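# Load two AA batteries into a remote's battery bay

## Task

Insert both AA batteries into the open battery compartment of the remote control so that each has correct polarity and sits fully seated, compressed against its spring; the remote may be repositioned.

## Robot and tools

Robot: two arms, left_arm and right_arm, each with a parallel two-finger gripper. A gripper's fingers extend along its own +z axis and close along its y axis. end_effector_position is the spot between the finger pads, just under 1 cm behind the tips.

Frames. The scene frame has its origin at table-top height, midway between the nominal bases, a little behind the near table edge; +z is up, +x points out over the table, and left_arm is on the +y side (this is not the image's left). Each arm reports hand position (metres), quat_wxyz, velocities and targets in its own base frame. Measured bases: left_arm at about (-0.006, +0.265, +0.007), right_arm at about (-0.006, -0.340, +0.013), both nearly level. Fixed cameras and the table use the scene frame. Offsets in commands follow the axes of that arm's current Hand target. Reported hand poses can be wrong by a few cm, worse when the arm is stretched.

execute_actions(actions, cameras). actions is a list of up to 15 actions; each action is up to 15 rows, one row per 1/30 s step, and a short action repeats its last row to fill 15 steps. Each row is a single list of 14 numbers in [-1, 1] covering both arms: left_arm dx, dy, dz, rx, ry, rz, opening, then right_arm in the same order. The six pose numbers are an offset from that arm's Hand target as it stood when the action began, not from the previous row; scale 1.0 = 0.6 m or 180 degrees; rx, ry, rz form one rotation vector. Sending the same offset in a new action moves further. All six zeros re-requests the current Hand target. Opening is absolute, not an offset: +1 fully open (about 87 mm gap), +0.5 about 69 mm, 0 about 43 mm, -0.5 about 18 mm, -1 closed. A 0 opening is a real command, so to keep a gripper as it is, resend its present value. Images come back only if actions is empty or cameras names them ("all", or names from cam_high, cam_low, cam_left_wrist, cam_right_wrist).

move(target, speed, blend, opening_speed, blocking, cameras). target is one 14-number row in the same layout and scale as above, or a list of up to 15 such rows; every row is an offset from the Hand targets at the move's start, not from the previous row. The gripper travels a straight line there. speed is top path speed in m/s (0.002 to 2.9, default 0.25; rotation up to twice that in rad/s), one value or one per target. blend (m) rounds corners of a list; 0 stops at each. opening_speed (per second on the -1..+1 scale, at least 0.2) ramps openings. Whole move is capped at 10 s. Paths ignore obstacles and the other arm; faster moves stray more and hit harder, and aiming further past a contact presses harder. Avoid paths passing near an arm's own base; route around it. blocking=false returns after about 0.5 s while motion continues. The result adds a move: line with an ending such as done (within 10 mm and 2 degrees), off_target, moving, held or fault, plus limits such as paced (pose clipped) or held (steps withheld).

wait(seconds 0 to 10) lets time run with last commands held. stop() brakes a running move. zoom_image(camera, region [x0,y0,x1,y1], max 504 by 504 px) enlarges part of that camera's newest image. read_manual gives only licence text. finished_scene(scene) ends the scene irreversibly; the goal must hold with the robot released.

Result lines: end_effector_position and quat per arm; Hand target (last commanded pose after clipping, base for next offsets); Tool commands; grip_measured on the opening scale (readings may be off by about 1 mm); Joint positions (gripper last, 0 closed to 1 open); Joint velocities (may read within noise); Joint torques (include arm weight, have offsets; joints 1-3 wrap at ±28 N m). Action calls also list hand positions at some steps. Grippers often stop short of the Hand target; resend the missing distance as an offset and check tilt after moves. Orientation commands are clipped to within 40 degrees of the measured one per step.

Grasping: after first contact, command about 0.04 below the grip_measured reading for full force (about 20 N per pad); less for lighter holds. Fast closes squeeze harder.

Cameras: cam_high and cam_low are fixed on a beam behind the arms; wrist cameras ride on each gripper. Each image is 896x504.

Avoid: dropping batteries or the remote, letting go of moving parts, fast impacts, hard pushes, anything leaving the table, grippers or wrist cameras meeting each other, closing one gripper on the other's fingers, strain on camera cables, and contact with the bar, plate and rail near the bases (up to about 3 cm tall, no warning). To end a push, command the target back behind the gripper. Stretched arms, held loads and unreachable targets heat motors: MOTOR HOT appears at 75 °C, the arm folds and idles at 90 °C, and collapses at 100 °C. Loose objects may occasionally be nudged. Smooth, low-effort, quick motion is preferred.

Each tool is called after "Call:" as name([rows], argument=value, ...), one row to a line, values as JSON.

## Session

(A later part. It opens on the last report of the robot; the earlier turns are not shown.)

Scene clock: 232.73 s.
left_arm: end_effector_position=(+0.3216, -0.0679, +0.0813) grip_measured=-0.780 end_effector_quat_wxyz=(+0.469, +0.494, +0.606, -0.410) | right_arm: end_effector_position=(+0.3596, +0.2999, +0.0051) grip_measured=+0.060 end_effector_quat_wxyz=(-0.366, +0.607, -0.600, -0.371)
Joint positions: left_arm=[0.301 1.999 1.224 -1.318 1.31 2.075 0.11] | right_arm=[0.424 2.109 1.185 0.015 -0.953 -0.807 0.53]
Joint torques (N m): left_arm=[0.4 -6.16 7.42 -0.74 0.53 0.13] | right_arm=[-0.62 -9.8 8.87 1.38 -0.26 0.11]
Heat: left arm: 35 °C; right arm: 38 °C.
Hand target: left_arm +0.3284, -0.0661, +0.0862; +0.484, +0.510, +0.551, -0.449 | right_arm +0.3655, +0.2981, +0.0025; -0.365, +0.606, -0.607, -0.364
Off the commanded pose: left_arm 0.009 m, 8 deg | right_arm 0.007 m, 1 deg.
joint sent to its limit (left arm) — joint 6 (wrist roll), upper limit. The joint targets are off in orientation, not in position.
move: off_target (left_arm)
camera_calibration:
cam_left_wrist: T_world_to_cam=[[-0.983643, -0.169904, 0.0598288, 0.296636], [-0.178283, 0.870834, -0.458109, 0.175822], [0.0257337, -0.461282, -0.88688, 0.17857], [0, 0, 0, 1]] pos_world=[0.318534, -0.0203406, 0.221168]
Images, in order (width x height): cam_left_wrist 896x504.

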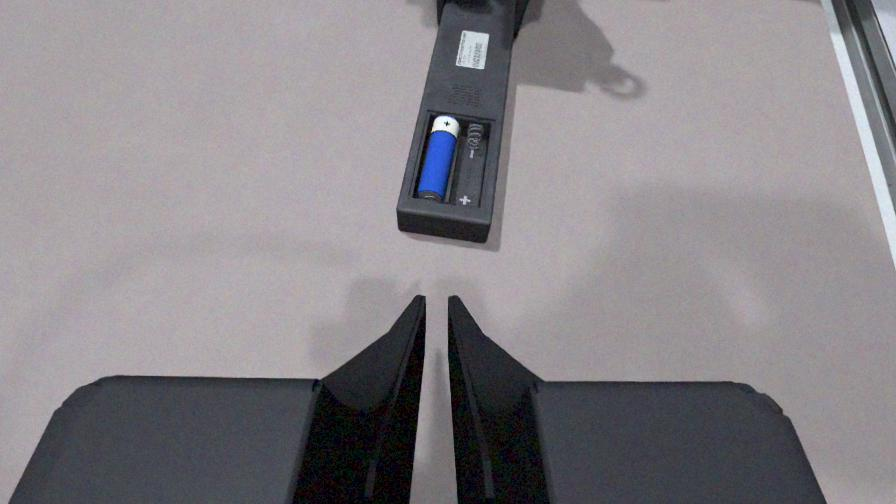

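Call:
move(target=[0.0224,0.022,0.19,0,0.178,0,-0.45,0,0,0,0,0,0,0.02], speed=0.15, cameras=["cam_left_wrist"])

Call:
zoom_image(camera="cam_left_wrist", region=[340, 200, 560, 450])

Scene clock: 235.97 s.
left_arm: end_effector_position=(+0.3353, -0.1724, +0.0448) grip_measured=-0.450 end_effector_quat_wxyz=(+0.292, +0.607, +0.673, -0.307) | right_arm: end_effector_position=(+0.3596, +0.2999, +0.0051) grip_measured=+0.060 end_effector_quat_wxyz=(-0.366, +0.607, -0.600, -0.371)
Joint positions: left_arm=[-0.189 1.856 1.183 -0.646 0.847 1.164 0.275] | right_arm=[0.424 2.109 1.185 0.015 -0.953 -0.807 0.53]
Joint torques (N m): left_arm=[-0.02 -7.83 9.52 0.74 0.33 -0.06] | right_arm=[-0.61 -9.78 8.87 1.38 -0.26 0.11]
Heat: left arm: 35 °C; right arm: 38 °C.
Hand target: left_arm +0.3503, -0.1760, +0.0583; +0.313, +0.614, +0.664, -0.291 | right_arm +0.3655, +0.2981, +0.0025; -0.365, +0.606, -0.607, -0.364
Off the commanded pose: left_arm 0.020 m, 3 deg | right_arm 0.007 m, 1 deg.
move: off_target (left_arm)
camera_calibration:
cam_left_wrist: T_world_to_cam=[[-0.992842, -0.0835441, 0.085357, 0.311318], [-0.0841811, 0.996443, -0.00388454, 0.222261], [-0.0847288, -0.0110422, -0.996343, 0.217178], [0, 0, 0, 1]] pos_world=[0.346201, -0.193064, 0.190674]
Images, in order (width x height): cam_left_wrist 896x504.

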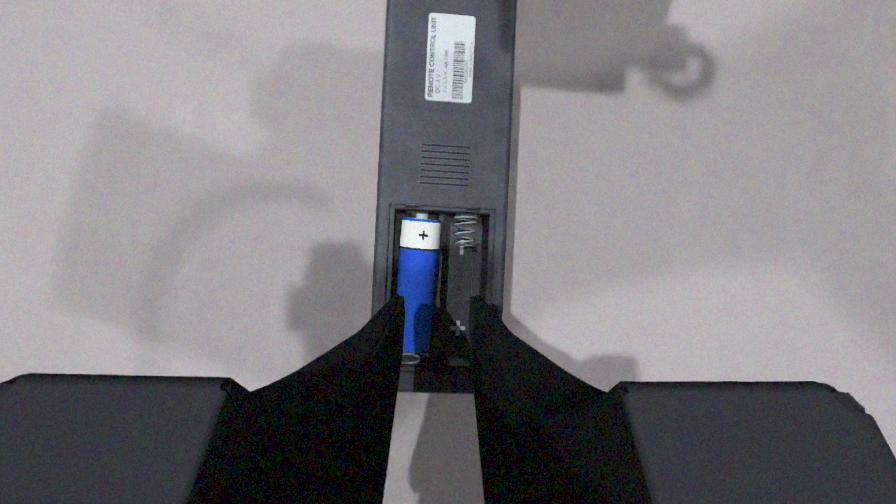

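Scaled by 2.016 from the camera's 896x504 image, which has a finer 1280x720 frame.

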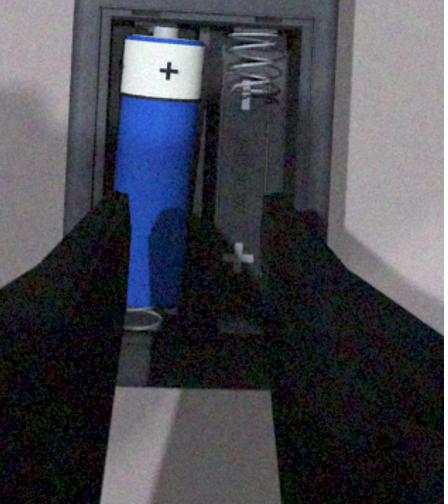

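Call:
move(target=[0.0201,-0.0163,0.0408,0.016,0,0.015,-0.45,0,0,0,0,0,0,0.02], speed=0.1, cameras=["cam_left_wrist"])

Call:
zoom_image(camera="cam_left_wrist", region=[340, 200, 560, 450])

Scene clock: 237.17 s.
left_arm: end_effector_position=(+0.3406, -0.1846, +0.0374) grip_measured=-0.450 end_effector_quat_wxyz=(+0.302, +0.631, +0.648, -0.300) | right_arm: end_effector_position=(+0.3596, +0.2999, +0.0051) grip_measured=+0.060 end_effector_quat_wxyz=(-0.366, +0.607, -0.600, -0.371)
Joint positions: left_arm=[-0.22 1.884 1.183 -0.593 0.847 1.198 0.275] | right_arm=[0.424 2.109 1.185 0.015 -0.953 -0.807 0.53]
Joint torques (N m): left_arm=[-0.23 -6.15 5.76 0.77 0.41 0.12] | right_arm=[-0.61 -9.78 8.87 1.38 -0.26 0.11]
Heat: left arm: 35 °C; right arm: 38 °C.
Hand target: left_arm +0.3414, -0.1879, +0.0335; +0.305, +0.637, +0.642, -0.300 | right_arm +0.3655, +0.2981, +0.0025; -0.365, +0.606, -0.607, -0.364
Off the commanded pose: left_arm 0.005 m, 1 deg | right_arm 0.007 m, 1 deg.
move: done
camera_calibration:
cam_left_wrist: T_world_to_cam=[[-0.998936, -0.0309247, 0.0342135, 0.329876], [-0.031327, 0.999445, -0.0112863, 0.217755], [-0.0338455, -0.0123461, -0.999351, 0.192718], [0, 0, 0, 1]] pos_world=[0.342869, -0.205053, 0.183764]
Images, in order (width x height): cam_left_wrist 896x504.

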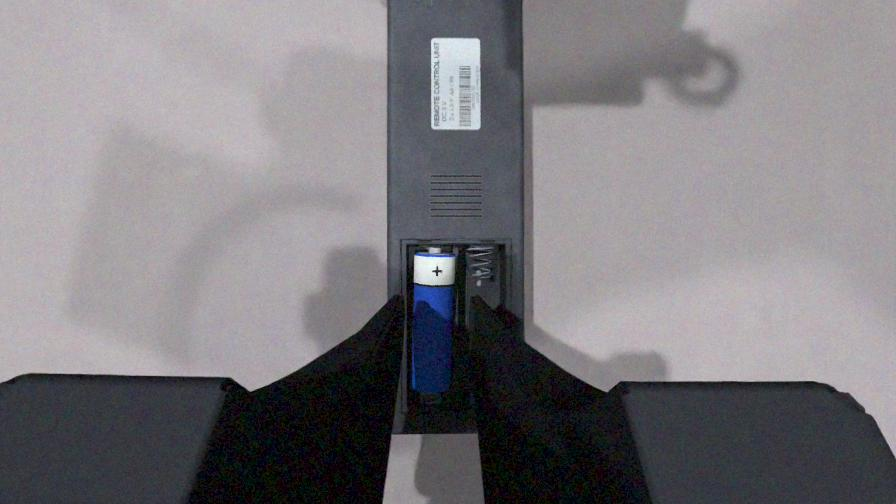

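Scaled by 2.016 from the camera's 896x504 image, which has a finer 1280x720 frame.

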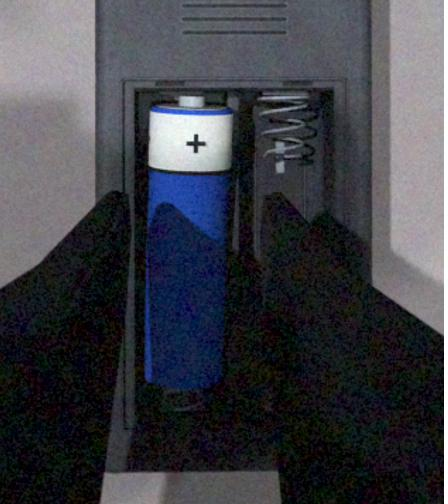

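Call:
move([
  [0.0,-0.003,0.0,0,0,0,-0.55,0,0,0,0,0,0,0.02],
  [0.0255,-0.005,0.0215,0,0,0,-0.55,0,0,0,0,0,0,0.02],
], speed=0.05, cameras=["cam_left_wrist"])

Call:
zoom_image(camera="cam_left_wrist", region=[340, 200, 560, 450])

Scene clock: 238.97 s.
left_arm: end_effector_position=(+0.3412, -0.1857, +0.0249) grip_measured=-0.550 end_effector_quat_wxyz=(+0.310, +0.633, +0.644, -0.298) | right_arm: end_effector_position=(+0.3597, +0.2998, +0.0050) grip_measured=+0.060 end_effector_quat_wxyz=(-0.366, +0.607, -0.601, -0.370)
Joint positions: left_arm=[-0.22 1.9 1.143 -0.52 0.853 1.2 0.225] | right_arm=[0.424 2.109 1.185 0.015 -0.952 -0.807 0.53]
Joint torques (N m): left_arm=[-0.44 -5.35 4.45 0.93 0.34 0.08] | right_arm=[-0.64 -9.78 8.87 1.38 -0.26 0.11]
Heat: left arm: 35 °C; right arm: 38 °C.
Hand target: left_arm +0.3384, -0.1882, +0.0135; +0.305, +0.637, +0.642, -0.300 | right_arm +0.3655, +0.2981, +0.0024; -0.365, +0.606, -0.607, -0.364
Off the commanded pose: left_arm 0.012 m, 1 deg | right_arm 0.007 m, 1 deg.
move: off_target (left_arm)
camera_calibration:
cam_left_wrist: T_world_to_cam=[[-0.999427, -0.028275, 0.0185982, 0.331981], [-0.0286658, 0.999366, -0.0210933, 0.218012], [-0.01799, -0.0216143, -0.999605, 0.173033], [0, 0, 0, 1]] pos_world=[0.341153, -0.204747, 0.171389]
Images, in order (width x height): cam_left_wrist 896x504.

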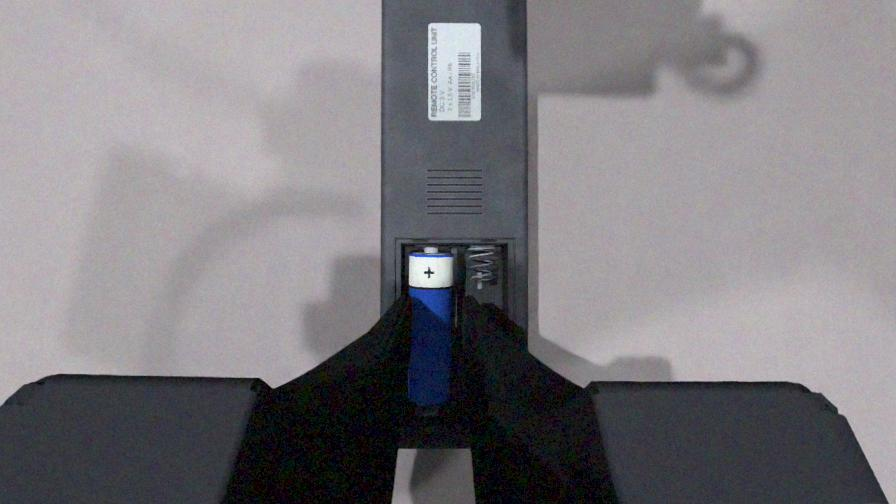

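Scaled by 2.016 from the camera's 896x504 image, which has a finer 1280x720 frame.

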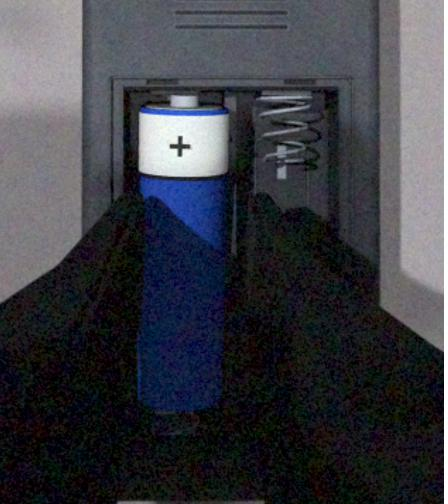

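Call:
move([
  [0.009,-0.003,0.0075,0,0,0,-0.55,0,0,0,0,0,0,0.02],
  [0.009,-0.003,0.0075,0,0,0,-0.7,0,0,0,0,0,0,0.02],
], speed=0.05, opening_speed=0.5, cameras=["cam_left_wrist"])

Call:
zoom_image(camera="cam_left_wrist", region=[340, 200, 560, 450])

Scene clock: 240.43 s.
left_arm: end_effector_position=(+0.3454, -0.1880, +0.0244) grip_measured=-0.663 end_effector_quat_wxyz=(+0.324, +0.636, +0.636, -0.295) | right_arm: end_effector_position=(+0.3601, +0.2993, +0.0049) grip_measured=+0.060 end_effector_quat_wxyz=(-0.366, +0.607, -0.601, -0.370)
Joint positions: left_arm=[-0.22 1.9 1.128 -0.473 0.863 1.2 0.168] | right_arm=[0.422 2.109 1.185 0.015 -0.951 -0.807 0.53]
Joint torques (N m): left_arm=[-0.5 -4.79 3.85 0.78 0.26 0.06] | right_arm=[-0.47 -9.78 8.88 1.38 -0.27 0.11]
Heat: left arm: 35 °C; right arm: 38 °C.
Hand target: left_arm +0.3367, -0.1883, +0.0065; +0.305, +0.637, +0.642, -0.300 | right_arm +0.3655, +0.2981, +0.0024; -0.365, +0.606, -0.607, -0.364
Off the commanded pose: left_arm 0.020 m, 2 deg | right_arm 0.006 m, 1 deg.
move: off_target (left_arm); target 2's new opening was sent with left_arm's hand 0.019 m and 2 deg from that target
camera_calibration:
cam_left_wrist: T_world_to_cam=[[-0.999631, -0.0252889, -0.00991115, 0.337415], [-0.0248993, 0.998981, -0.0376361, 0.219458], [0.0108528, -0.0373754, -0.999242, 0.159651], [0, 0, 0, 1]] pos_world=[0.341022, -0.204735, 0.171134]
Images, in order (width x height): cam_left_wrist 896x504.

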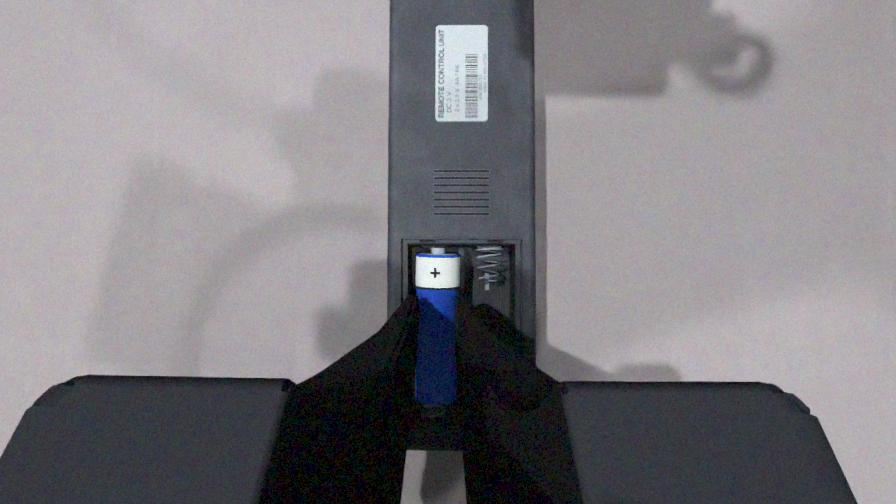

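Scaled by 2.016 from the camera's 896x504 image, which has a finer 1280x720 frame.

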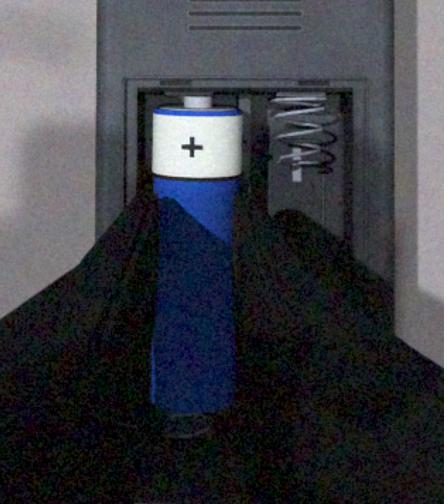

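Call:
move([
  [0.012,0.004,-0.015,0,0,0,-0.8,0,0,0,0,0,0,0.02],
  [0.025,0.004,-0.015,0,0.08,0,-0.8,0,0,0,0,0,0,0.02],
], speed=0.05, cameras=["cam_left_wrist","cam_right_wrist"])

Call:
zoom_image(camera="cam_left_wrist", region=[340, 200, 560, 450])

Call:
zoom_image(camera="cam_right_wrist", region=[360, 0, 540, 90])

Scene clock: 244.40 s.
left_arm: end_effector_position=(+0.3453, -0.1883, +0.0256) grip_measured=-0.798 end_effector_quat_wxyz=(+0.273, +0.665, +0.648, -0.251) | right_arm: end_effector_position=(+0.3601, +0.2993, +0.0049) grip_measured=+0.060 end_effector_quat_wxyz=(-0.366, +0.607, -0.601, -0.370)
Joint positions: left_arm=[-0.28 1.904 1.212 -0.595 0.715 1.21 0.101] | right_arm=[0.422 2.109 1.185 0.015 -0.951 -0.807 0.53]
Joint torques (N m): left_arm=[-0.5 -4.98 5.01 0.35 -0.68 0] | right_arm=[-0.47 -9.78 8.9 1.38 -0.27 0.11]
Heat: left arm: 34 °C; right arm: 38 °C.
Hand target: left_arm +0.3389, -0.1718, +0.0005; +0.222, +0.669, +0.675, -0.218 | right_arm +0.3655, +0.2981, +0.0024; -0.365, +0.606, -0.607, -0.364
Off the commanded pose: left_arm 0.031 m, 8 deg | right_arm 0.006 m, 1 deg.
move: off_target (left_arm)
camera_calibration:
cam_left_wrist: T_world_to_cam=[[-0.99992, -0.0013013, -0.0126074, 0.342028], [-0.00267055, 0.994016, 0.109206, 0.207411], [0.0123899, 0.109231, -0.993939, 0.187851], [0, 0, 0, 1]] pos_world=[0.340227, -0.226243, 0.168374]
cam_right_wrist: T_world_to_cam=[[0.999864, 0.00950284, 0.0134642, -0.36592], [0.0122053, -0.975974, -0.217546, 0.310433], [0.0110734, 0.21768, -0.975957, 0.0852999], [0, 0, 0, 1]] pos_world=[0.361137, 0.287884, 0.155709]
Images, in order (width x height): cam_left_wrist 896x504, cam_right_wrist 896x504.

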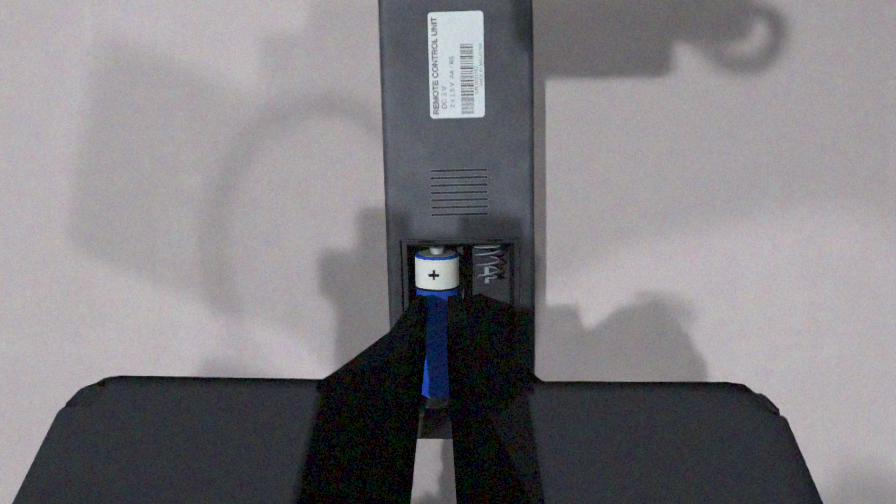

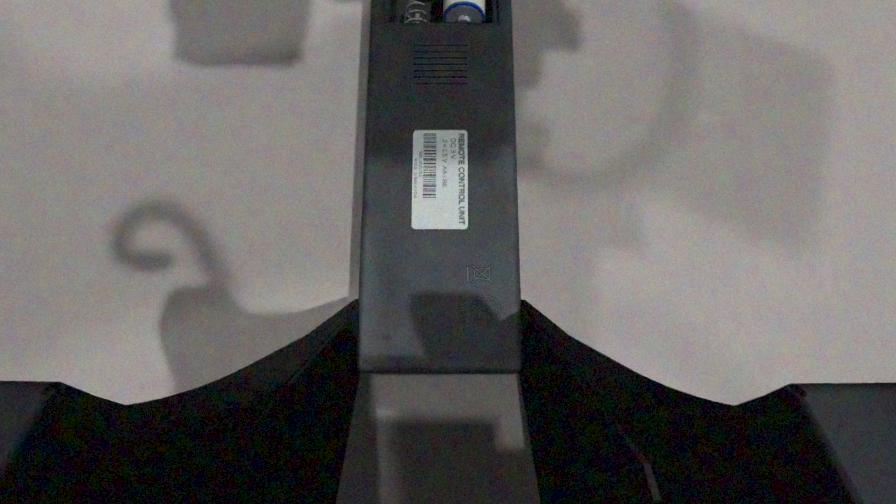

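Scaled by 2.016 from the camera's 896x504 image, which has a finer 1280x720 frame.

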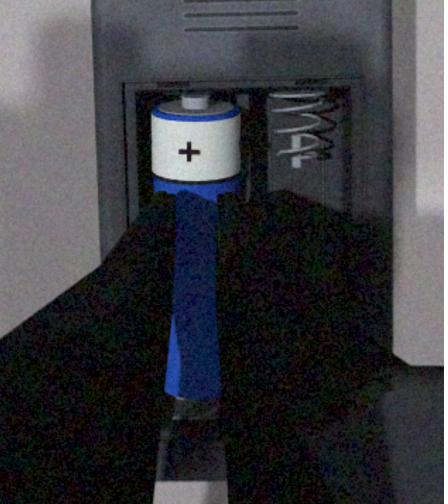

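Scaled by 2.800 from the camera's 896x504 image, which has a finer 1280x720 frame.

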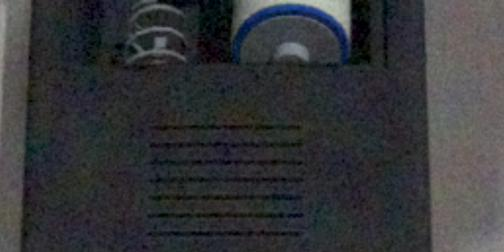

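Call:
move([
  [-0.05,0.012,-0.06,0,-0.06,0,-0.8,0,0,0,0,0,0,0.02],
  [-0.07,0.012,-0.034,0,-0.06,0,-0.5,0,0,0,0,0,0,0.02],
  [-0.058,0.012,-0.017,0,-0.06,0,-0.5,0,0,0,0,0,0,0.02],
], speed=0.1, cameras=["cam_left_wrist"])

Call:
zoom_image(camera="cam_left_wrist", region=[340, 200, 560, 450])

Scene clock: 248.37 s.
left_arm: end_effector_position=(+0.3438, -0.1912, +0.0334) grip_measured=-0.500 end_effector_quat_wxyz=(+0.284, +0.646, +0.651, -0.279) | right_arm: end_effector_position=(+0.3601, +0.2993, +0.0049) grip_measured=+0.060 end_effector_quat_wxyz=(-0.366, +0.607, -0.601, -0.370)
Joint positions: left_arm=[-0.261 1.903 1.22 -0.607 0.78 1.187 0.25] | right_arm=[0.422 2.109 1.185 0.015 -0.951 -0.807 0.53]
Joint torques (N m): left_arm=[-0.01 -6.02 6.42 0.81 0.37 -0.07] | right_arm=[-0.47 -9.8 8.88 1.38 -0.27 0.11]
Heat: left arm: 35 °C; right arm: 39 °C.
Hand target: left_arm +0.3463, -0.1938, +0.0295; +0.285, +0.646, +0.651, -0.280 | right_arm +0.3655, +0.2981, +0.0024; -0.365, +0.606, -0.607, -0.364
Off the commanded pose: left_arm 0.005 m, 0 deg | right_arm 0.006 m, 1 deg.
move: done; target 2's new opening was sent with left_arm's hand 0.017 m and 3 deg from that target
camera_calibration:
cam_left_wrist: T_world_to_cam=[[-0.999561, -0.0181514, 0.0234088, 0.336035], [-0.0169641, 0.998607, 0.0499589, 0.217172], [-0.0242831, 0.0495399, -0.998477, 0.197316], [0, 0, 0, 1]] pos_world=[0.344363, -0.220545, 0.178299]
Images, in order (width x height): cam_left_wrist 896x504.

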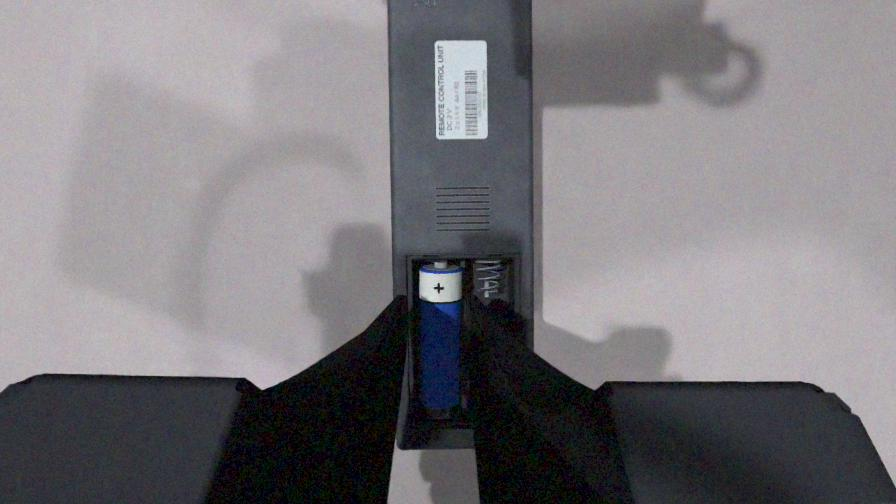

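Scaled by 2.016 from the camera's 896x504 image, which has a finer 1280x720 frame.

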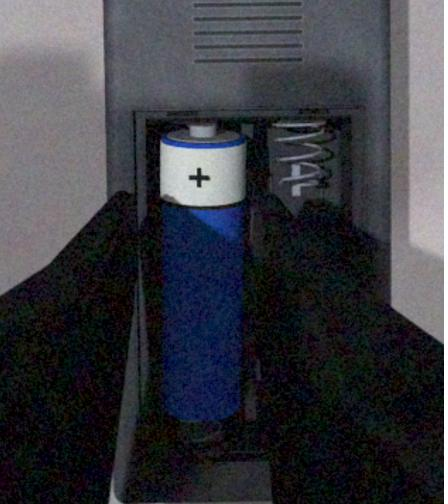

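Call:
move([
  [0.0,-0.003,0.0,0,0,0,-0.57,0,0,0,0,0,0,0.02],
  [0.0213,-0.004,0.0215,0,0,0,-0.57,0,0,0,0,0,0,0.02],
  [0.0213,-0.004,0.0215,0,0,0,-0.7,0,0,0,0,0,0,0.02],
], speed=0.05, opening_speed=0.5, cameras=["cam_left_wrist"])

Call:
zoom_image(camera="cam_left_wrist", region=[340, 200, 560, 450])

Scene clock: 250.70 s.
left_arm: end_effector_position=(+0.3447, -0.1957, +0.0261) grip_measured=-0.697 end_effector_quat_wxyz=(+0.295, +0.643, +0.646, -0.287) | right_arm: end_effector_position=(+0.3602, +0.2992, +0.0048) grip_measured=+0.060 end_effector_quat_wxyz=(-0.366, +0.607, -0.601, -0.369)
Joint positions: left_arm=[-0.261 1.917 1.191 -0.544 0.807 1.176 0.152] | right_arm=[0.422 2.109 1.185 0.015 -0.95 -0.807 0.53]
Joint torques (N m): left_arm=[-0.28 -5.29 4.64 0.95 0.13 0.02] | right_arm=[-0.47 -9.78 8.88 1.38 -0.28 0.11]
Heat: left arm: 34 °C; right arm: 39 °C.
Hand target: left_arm +0.3439, -0.1945, +0.0112; +0.284, +0.646, +0.651, -0.280 | right_arm +0.3655, +0.2981, +0.0024; -0.365, +0.606, -0.607, -0.364
Off the commanded pose: left_arm 0.015 m, 2 deg | right_arm 0.006 m, 1 deg.
move: off_target (left_arm); target 3's new opening was sent with left_arm's hand 0.017 m and 1 deg from that target
camera_calibration:
cam_left_wrist: T_world_to_cam=[[-0.999681, -0.0173415, 0.0183415, 0.337371], [-0.0169733, 0.999655, 0.020042, 0.223042], [-0.0186828, 0.0197243, -0.999631, 0.182427], [0, 0, 0, 1]] pos_world=[0.344457, -0.220713, 0.171701]
Images, in order (width x height): cam_left_wrist 896x504.

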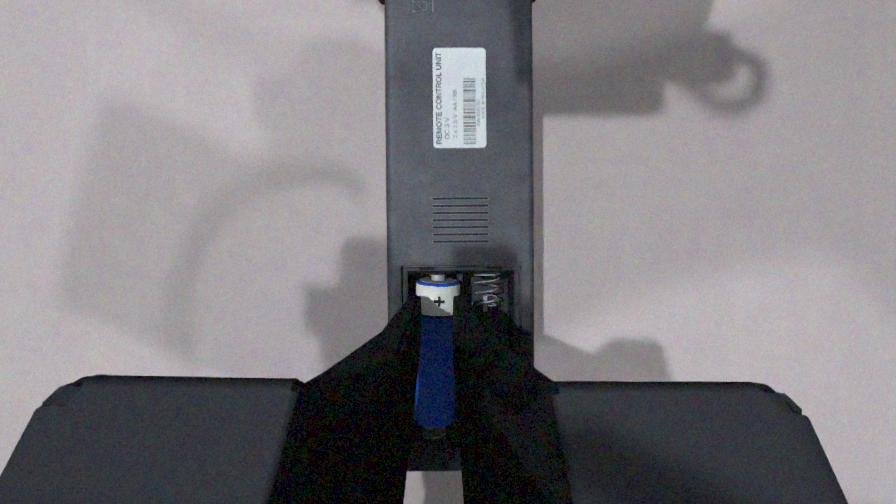

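Scaled by 2.016 from the camera's 896x504 image, which has a finer 1280x720 frame.

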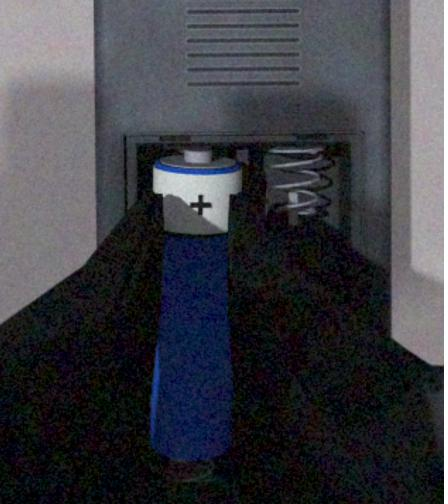

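Call:
move([
  [0.0,0.0,0.0,0,0,0,-0.6,0,0,0,0,0,0,0.02],
  [0.008,-0.002,0.008,0,0,0,-0.59,0,0,0,0,0,0,0.02],
  [0.008,-0.002,0.008,0,0,0,-0.72,0,0,0,0,0,0,0.02],
], speed=0.05, opening_speed=0.5, cameras=["cam_left_wrist"])

Call:
zoom_image(camera="cam_left_wrist", region=[340, 200, 560, 450])

Scene clock: 254.03 s.
left_arm: end_effector_position=(+0.3466, -0.1974, +0.0245) grip_measured=-0.656 end_effector_quat_wxyz=(+0.303, +0.644, +0.642, -0.287) | right_arm: end_effector_position=(+0.3603, +0.2992, +0.0048) grip_measured=+0.060 end_effector_quat_wxyz=(-0.366, +0.607, -0.602, -0.369)
Joint positions: left_arm=[-0.261 1.92 1.181 -0.515 0.815 1.175 0.172] | right_arm=[0.422 2.109 1.185 0.015 -0.949 -0.807 0.53]
Joint torques (N m): left_arm=[-0.39 -4.89 3.93 0.95 0.05 0.01] | right_arm=[-0.46 -9.78 8.88 1.38 -0.28 0.11]
Heat: left arm: 34 °C; right arm: 39 °C.
Hand target: left_arm +0.3428, -0.1948, +0.0044; +0.285, +0.646, +0.651, -0.280 | right_arm +0.3655, +0.2981, +0.0024; -0.365, +0.606, -0.607, -0.364
Off the commanded pose: left_arm 0.021 m, 2 deg | right_arm 0.006 m, 1 deg.
move: off_target (left_arm); target 2's new opening was sent with left_arm's hand 0.020 m and 2 deg from that target; target 3's new opening was sent with left_arm's hand 0.020 m and 2 deg from that target
camera_calibration:
cam_left_wrist: T_world_to_cam=[[-0.999871, -0.0150136, 0.00568915, 0.340115], [-0.0149653, 0.999852, 0.008432, 0.22449], [-0.00581491, 0.00834578, -0.999948, 0.174157], [0, 0, 0, 1]] pos_world=[0.344444, -0.220804, 0.17032]
Images, in order (width x height): cam_left_wrist 896x504.

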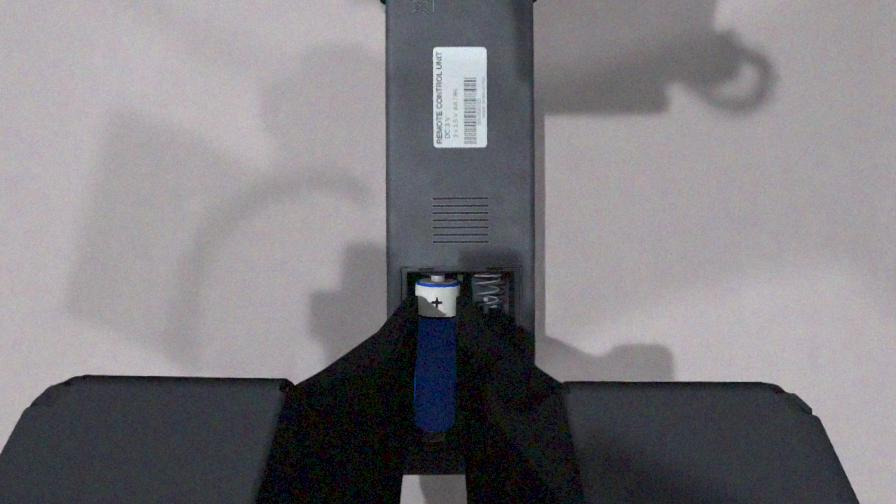

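Scaled by 2.016 from the camera's 896x504 image, which has a finer 1280x720 frame.

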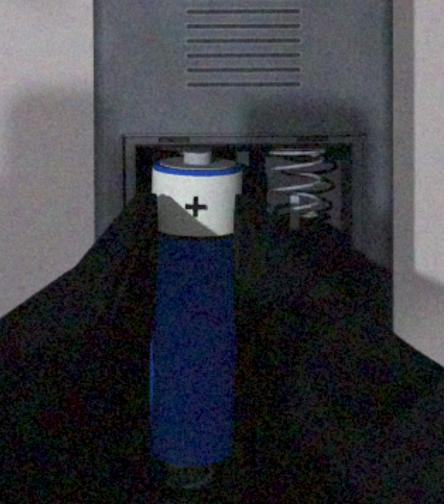

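Call:
move([
  [0.018,-0.003,-0.015,0,0,0,-0.78,0,0,0,0,0,0,0.02],
  [0.028,-0.003,-0.01,0,0.09,0,-0.78,0,0,0,0,0,0,0.02],
], speed=0.05, cameras=["cam_left_wrist","cam_right_wrist"])

Call:
zoom_image(camera="cam_left_wrist", region=[340, 200, 560, 450])

Call:
zoom_image(camera="cam_right_wrist", region=[360, 0, 540, 90])

Scene clock: 258.13 s.
left_arm: end_effector_position=(+0.3468, -0.1962, +0.0227) grip_measured=-0.656 end_effector_quat_wxyz=(+0.242, +0.677, +0.661, -0.214) | right_arm: end_effector_position=(+0.3603, +0.2992, +0.0048) grip_measured=+0.060 end_effector_quat_wxyz=(-0.366, +0.607, -0.602, -0.369)
Joint positions: left_arm=[-0.345 1.92 1.257 -0.62 0.599 1.16 0.172] | right_arm=[0.422 2.109 1.185 0.015 -0.949 -0.807 0.53]
Joint torques (N m): left_arm=[-0.17 -4.15 5.45 0.35 -0.6 0.02] | right_arm=[-0.47 -9.77 8.88 1.38 -0.28 0.11]
Heat: left arm: 34 °C; right arm: 39 °C.
Hand target: left_arm +0.3408, -0.1789, -0.0038; +0.190, +0.679, +0.684, -0.186 | right_arm +0.3655, +0.2981, +0.0024; -0.365, +0.606, -0.607, -0.364
Off the commanded pose: left_arm 0.032 m, 7 deg | right_arm 0.006 m, 1 deg.
move: off_target (left_arm)
camera_calibration:
cam_left_wrist: T_world_to_cam=[[-0.999789, -0.00486561, -0.0199725, 0.342845], [-0.00897458, 0.977415, 0.211139, 0.212171], [0.0184941, 0.211273, -0.977252, 0.20327], [0, 0, 0, 1]] pos_world=[0.340918, -0.248657, 0.160696]
cam_right_wrist: T_world_to_cam=[[0.999866, 0.00858388, 0.0139621, -0.365827], [0.0114035, -0.976226, -0.216453, 0.310587], [0.0117721, 0.216583, -0.976193, 0.0852033], [0, 0, 0, 1]] pos_world=[0.361233, 0.28789, 0.15551]
Images, in order (width x height): cam_left_wrist 896x504, cam_right_wrist 896x504.

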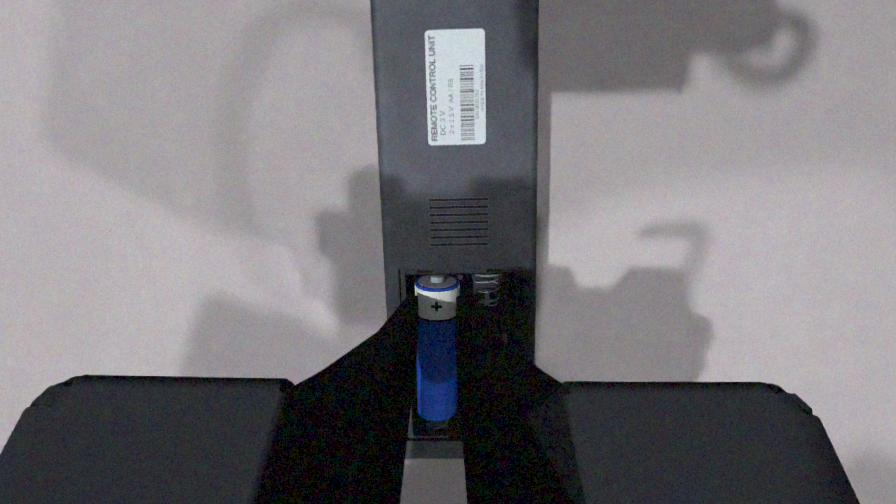

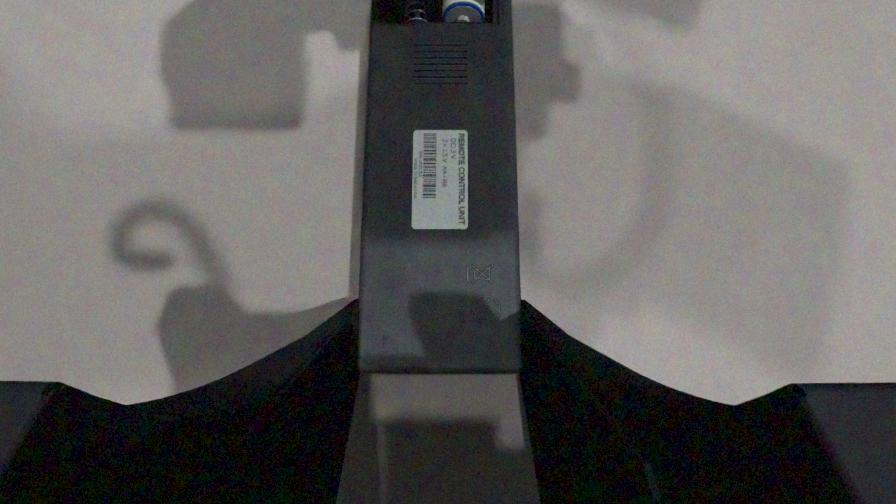

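Scaled by 2.016 from the camera's 896x504 image, which has a finer 1280x720 frame.

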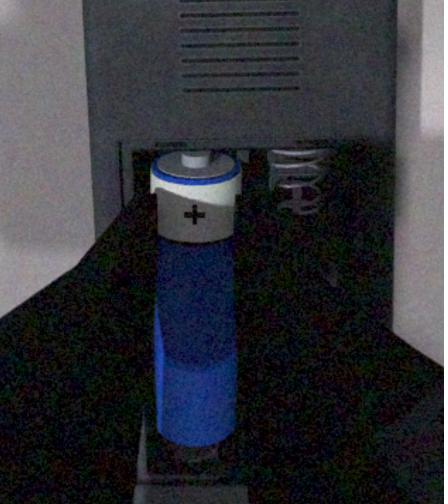

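Scaled by 2.800 from the camera's 896x504 image, which has a finer 1280x720 frame.

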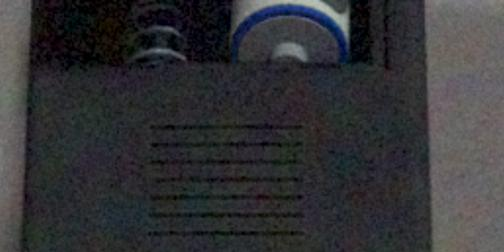

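Call:
move([
  [0.034,0.004,-0.022,0,0,0,-0.82,0,0,0,0,0,0,0.02],
], speed=0.05, cameras=["cam_left_wrist","cam_right_wrist"])

Call:
zoom_image(camera="cam_left_wrist", region=[340, 200, 560, 450])

Call:
zoom_image(camera="cam_right_wrist", region=[360, 0, 540, 90])

Scene clock: 259.37 s.
left_arm: end_effector_position=(+0.3453, -0.1911, +0.0237) grip_measured=-0.656 end_effector_quat_wxyz=(+0.245, +0.684, +0.650, -0.225) | right_arm: end_effector_position=(+0.3614, +0.3000, +0.0052) grip_measured=+0.060 end_effector_quat_wxyz=(-0.368, +0.606, -0.602, -0.367)
Joint positions: left_arm=[-0.321 1.92 1.257 -0.646 0.633 1.214 0.172] | right_arm=[0.424 2.109 1.185 0.023 -0.945 -0.802 0.53]
Joint torques (N m): left_arm=[2.84 -5.14 4.37 0.15 -0.74 0.21] | right_arm=[-0.64 -9.8 8.88 1.31 -0.32 0.06]
Heat: left arm: 34 °C; right arm: 39 °C.
Hand target: left_arm +0.3430, -0.1547, -0.0029; +0.190, +0.679, +0.684, -0.186 | right_arm +0.3655, +0.2981, +0.0025; -0.365, +0.606, -0.606, -0.364
Off the commanded pose: left_arm 0.045 m, 9 deg | right_arm 0.005 m, 1 deg.
move: off_target (left_arm)
camera_calibration:
cam_left_wrist: T_world_to_cam=[[-0.999576, 0.0226843, -0.0182585, 0.346605], [0.0187887, 0.981457, 0.190758, 0.19861], [0.0222472, 0.190334, -0.981467, 0.19802], [0, 0, 0, 1]] pos_world=[0.338321, -0.24048, 0.162792]
cam_right_wrist: T_world_to_cam=[[0.999834, 0.00490912, 0.0175468, -0.365902], [0.00859492, -0.976216, -0.216628, 0.312391], [0.0160661, 0.216743, -0.976097, 0.0838187], [0, 0, 0, 1]] pos_world=[0.36181, 0.288591, 0.155908]
Images, in order (width x height): cam_left_wrist 896x504, cam_right_wrist 896x504.

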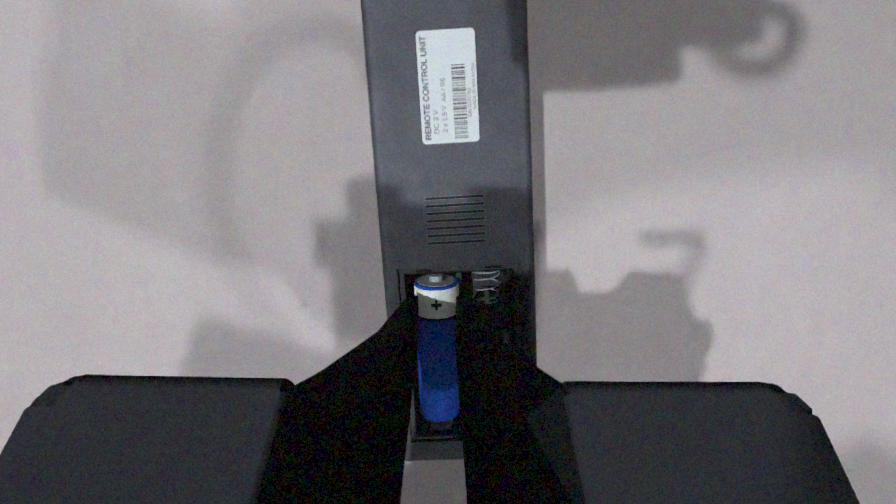

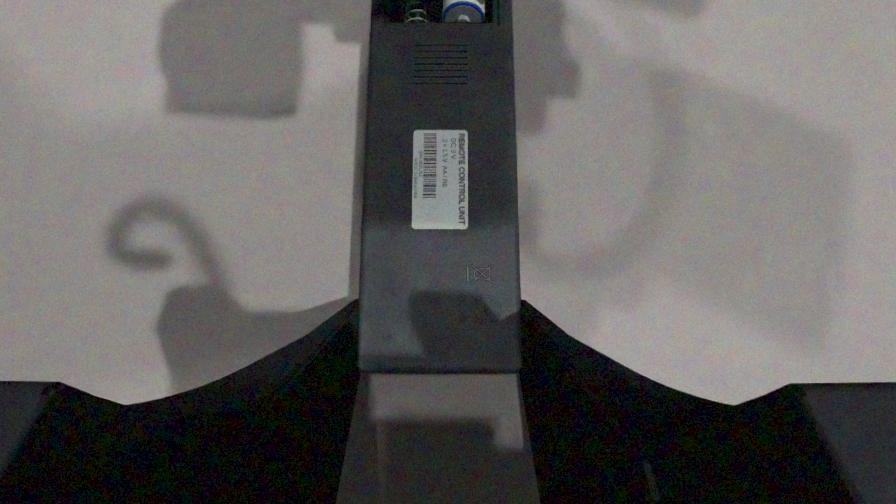

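Scaled by 2.016 from the camera's 896x504 image, which has a finer 1280x720 frame.

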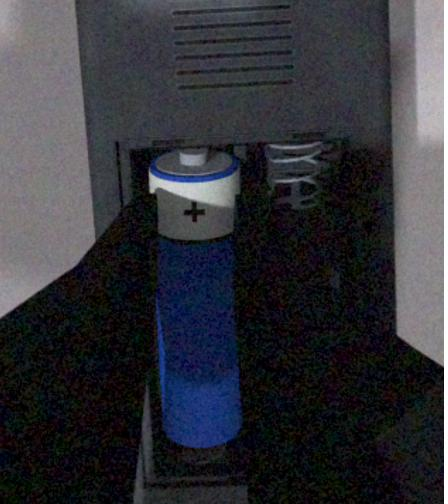

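Scaled by 2.800 from the camera's 896x504 image, which has a finer 1280x720 frame.

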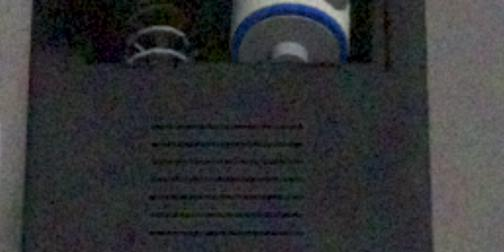

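Call:
move([
  [0.018,0.0,0.028,0,0.02,0,-0.82,0,0,0,0,0,0,0.02],
], speed=0.05, cameras=["cam_left_wrist"])

Call:
zoom_image(camera="cam_left_wrist", region=[380, 240, 520, 360])

Scene clock: 260.43 s.
left_arm: end_effector_position=(+0.3450, -0.1907, +0.0222) grip_measured=-0.656 end_effector_quat_wxyz=(+0.243, +0.684, +0.650, -0.225) | right_arm: end_effector_position=(+0.3613, +0.3000, +0.0052) grip_measured=+0.060 end_effector_quat_wxyz=(-0.368, +0.605, -0.603, -0.368)
Joint positions: left_arm=[-0.321 1.924 1.257 -0.647 0.631 1.215 0.172] | right_arm=[0.424 2.109 1.185 0.023 -0.945 -0.8 0.53]
Joint torques (N m): left_arm=[1.07 -2.93 3.1 0.5 -1.27 0.11] | right_arm=[-0.64 -9.8 8.85 1.31 -0.32 0.03]
Heat: left arm: 34 °C; right arm: 39 °C.
Hand target: left_arm +0.3430, -0.1540, -0.0229; +0.168, +0.684, +0.690, -0.164 | right_arm +0.3655, +0.2981, +0.0025; -0.365, +0.606, -0.606, -0.364
Off the commanded pose: left_arm 0.058 m, 12 deg | right_arm 0.005 m, 1 deg.
move: off_target (left_arm)
camera_calibration:
cam_left_wrist: T_world_to_cam=[[-0.999632, 0.0226528, -0.0149445, 0.346257], [0.0193393, 0.980946, 0.193314, 0.198195], [0.0190388, 0.192954, -0.981023, 0.198085], [0, 0, 0, 1]] pos_world=[0.338525, -0.240483, 0.161187]
Images, in order (width x height): cam_left_wrist 896x504.

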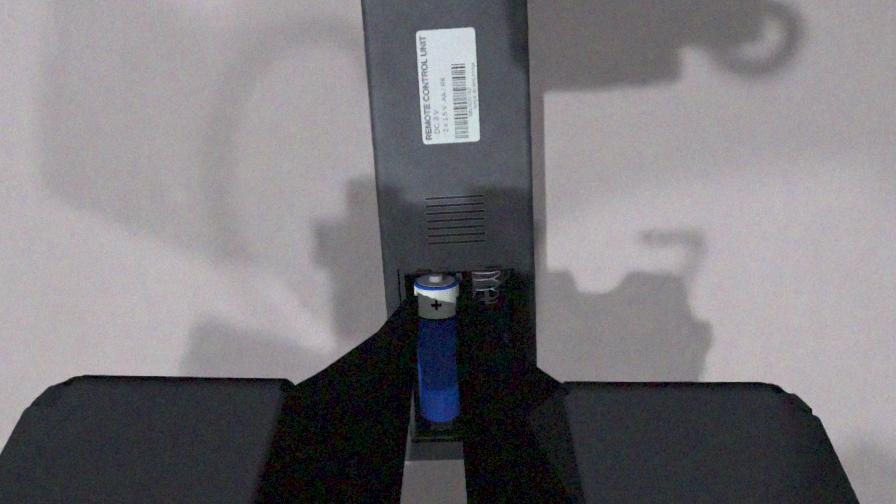

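Scaled by 3.600 from the camera's 896x504 image, which has a finer 1280x720 frame.

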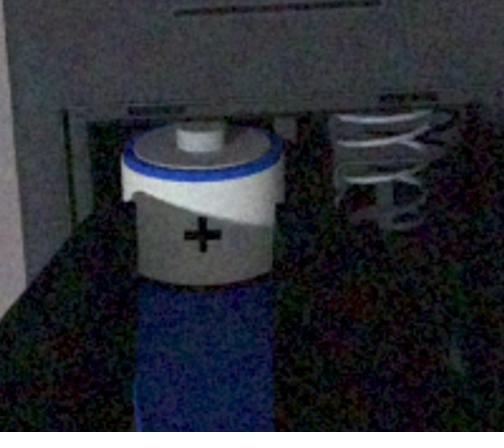

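Call:
move([
  [-0.046,0.0,0.0,0,-0.03,0,-0.82,0,0,0,0,0,0,0.02],
  [-0.046,0.0,0.0,0,-0.03,0,-0.59,0,0,0,0,0,0,0.02],
], speed=0.05, opening_speed=0.5, cameras=["cam_left_wrist","cam_right_wrist"])

Call:
zoom_image(camera="cam_left_wrist", region=[380, 240, 520, 360])

Call:
zoom_image(camera="cam_right_wrist", region=[360, 0, 540, 90])

Scene clock: 263.63 s.
left_arm: end_effector_position=(+0.3450, -0.1929, +0.0225) grip_measured=-0.591 end_effector_quat_wxyz=(+0.242, +0.673, +0.661, -0.227) | right_arm: end_effector_position=(+0.3614, +0.2999, +0.0050) grip_measured=+0.060 end_effector_quat_wxyz=(-0.368, +0.605, -0.603, -0.367)
Joint positions: left_arm=[-0.327 1.924 1.257 -0.636 0.628 1.176 0.205] | right_arm=[0.424 2.109 1.185 0.023 -0.944 -0.799 0.53]
Joint torques (N m): left_arm=[-0.21 -3.4 3.96 0.84 -0.55 0] | right_arm=[-0.64 -9.78 8.88 1.31 -0.32 0.04]
Heat: left arm: 33 °C; right arm: 39 °C.
Hand target: left_arm +0.3433, -0.1785, -0.0103; +0.201, +0.676, +0.681, -0.196 | right_arm +0.3655, +0.2981, +0.0025; -0.365, +0.606, -0.607, -0.364
Off the commanded pose: left_arm 0.036 m, 6 deg | right_arm 0.005 m, 1 deg.
move: off_target (left_arm); target 2's new opening was sent with left_arm's hand 0.036 m and 7 deg from that target
camera_calibration:
cam_left_wrist: T_world_to_cam=[[-0.999994, -0.00310036, -0.00162231, 0.341047], [-0.00335409, 0.981405, 0.191921, 0.208263], [0.000997118, 0.191925, -0.981409, 0.204787], [0, 0, 0, 1]] pos_world=[0.34154, -0.242637, 0.161563]
cam_right_wrist: T_world_to_cam=[[0.99987, 0.00315622, 0.0158167, -0.365446], [0.00649669, -0.976404, -0.215854, 0.313066], [0.0147622, 0.215929, -0.976298, 0.084455], [0, 0, 0, 1]] pos_world=[0.362118, 0.288596, 0.15581]
Images, in order (width x height): cam_left_wrist 896x504, cam_right_wrist 896x504.

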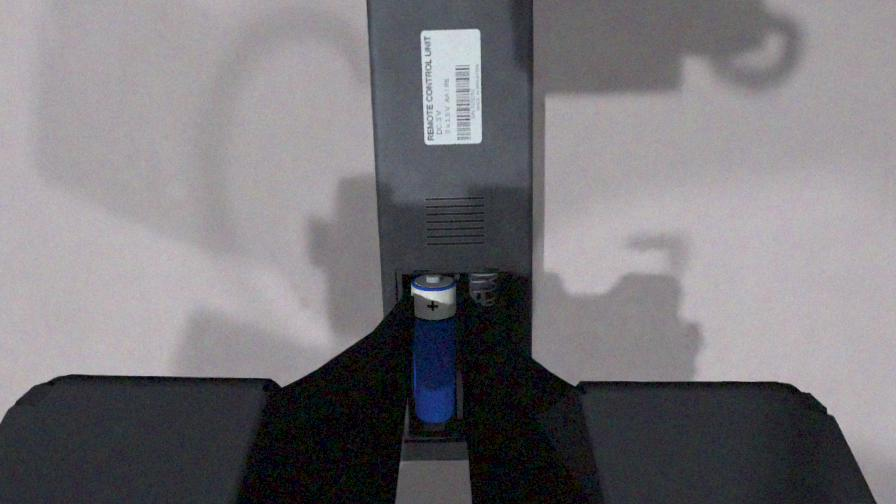

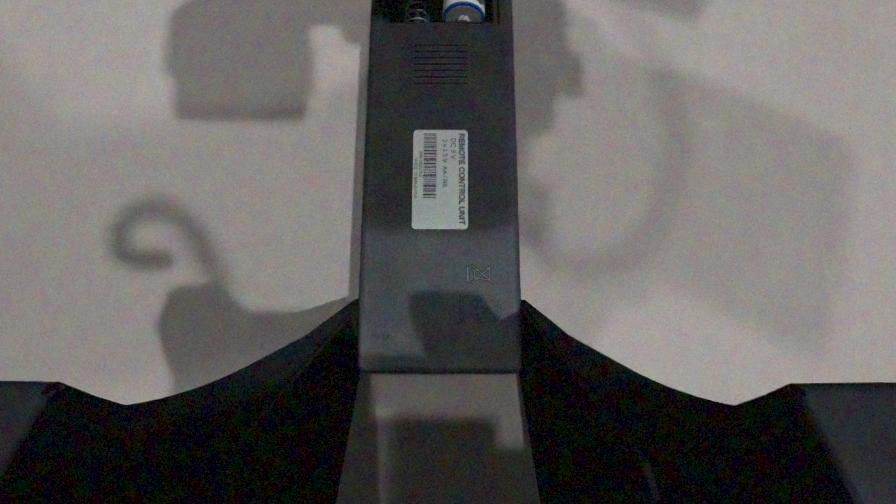

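Scaled by 3.600 from the camera's 896x504 image, which has a finer 1280x720 frame.

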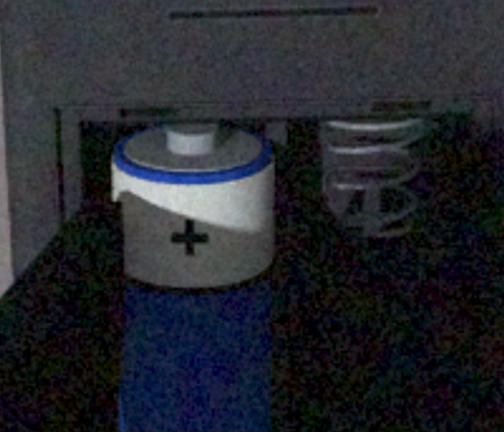

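Scaled by 2.800 from the camera's 896x504 image, which has a finer 1280x720 frame.

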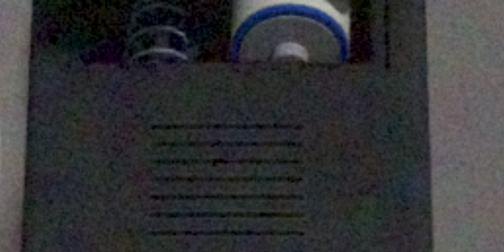

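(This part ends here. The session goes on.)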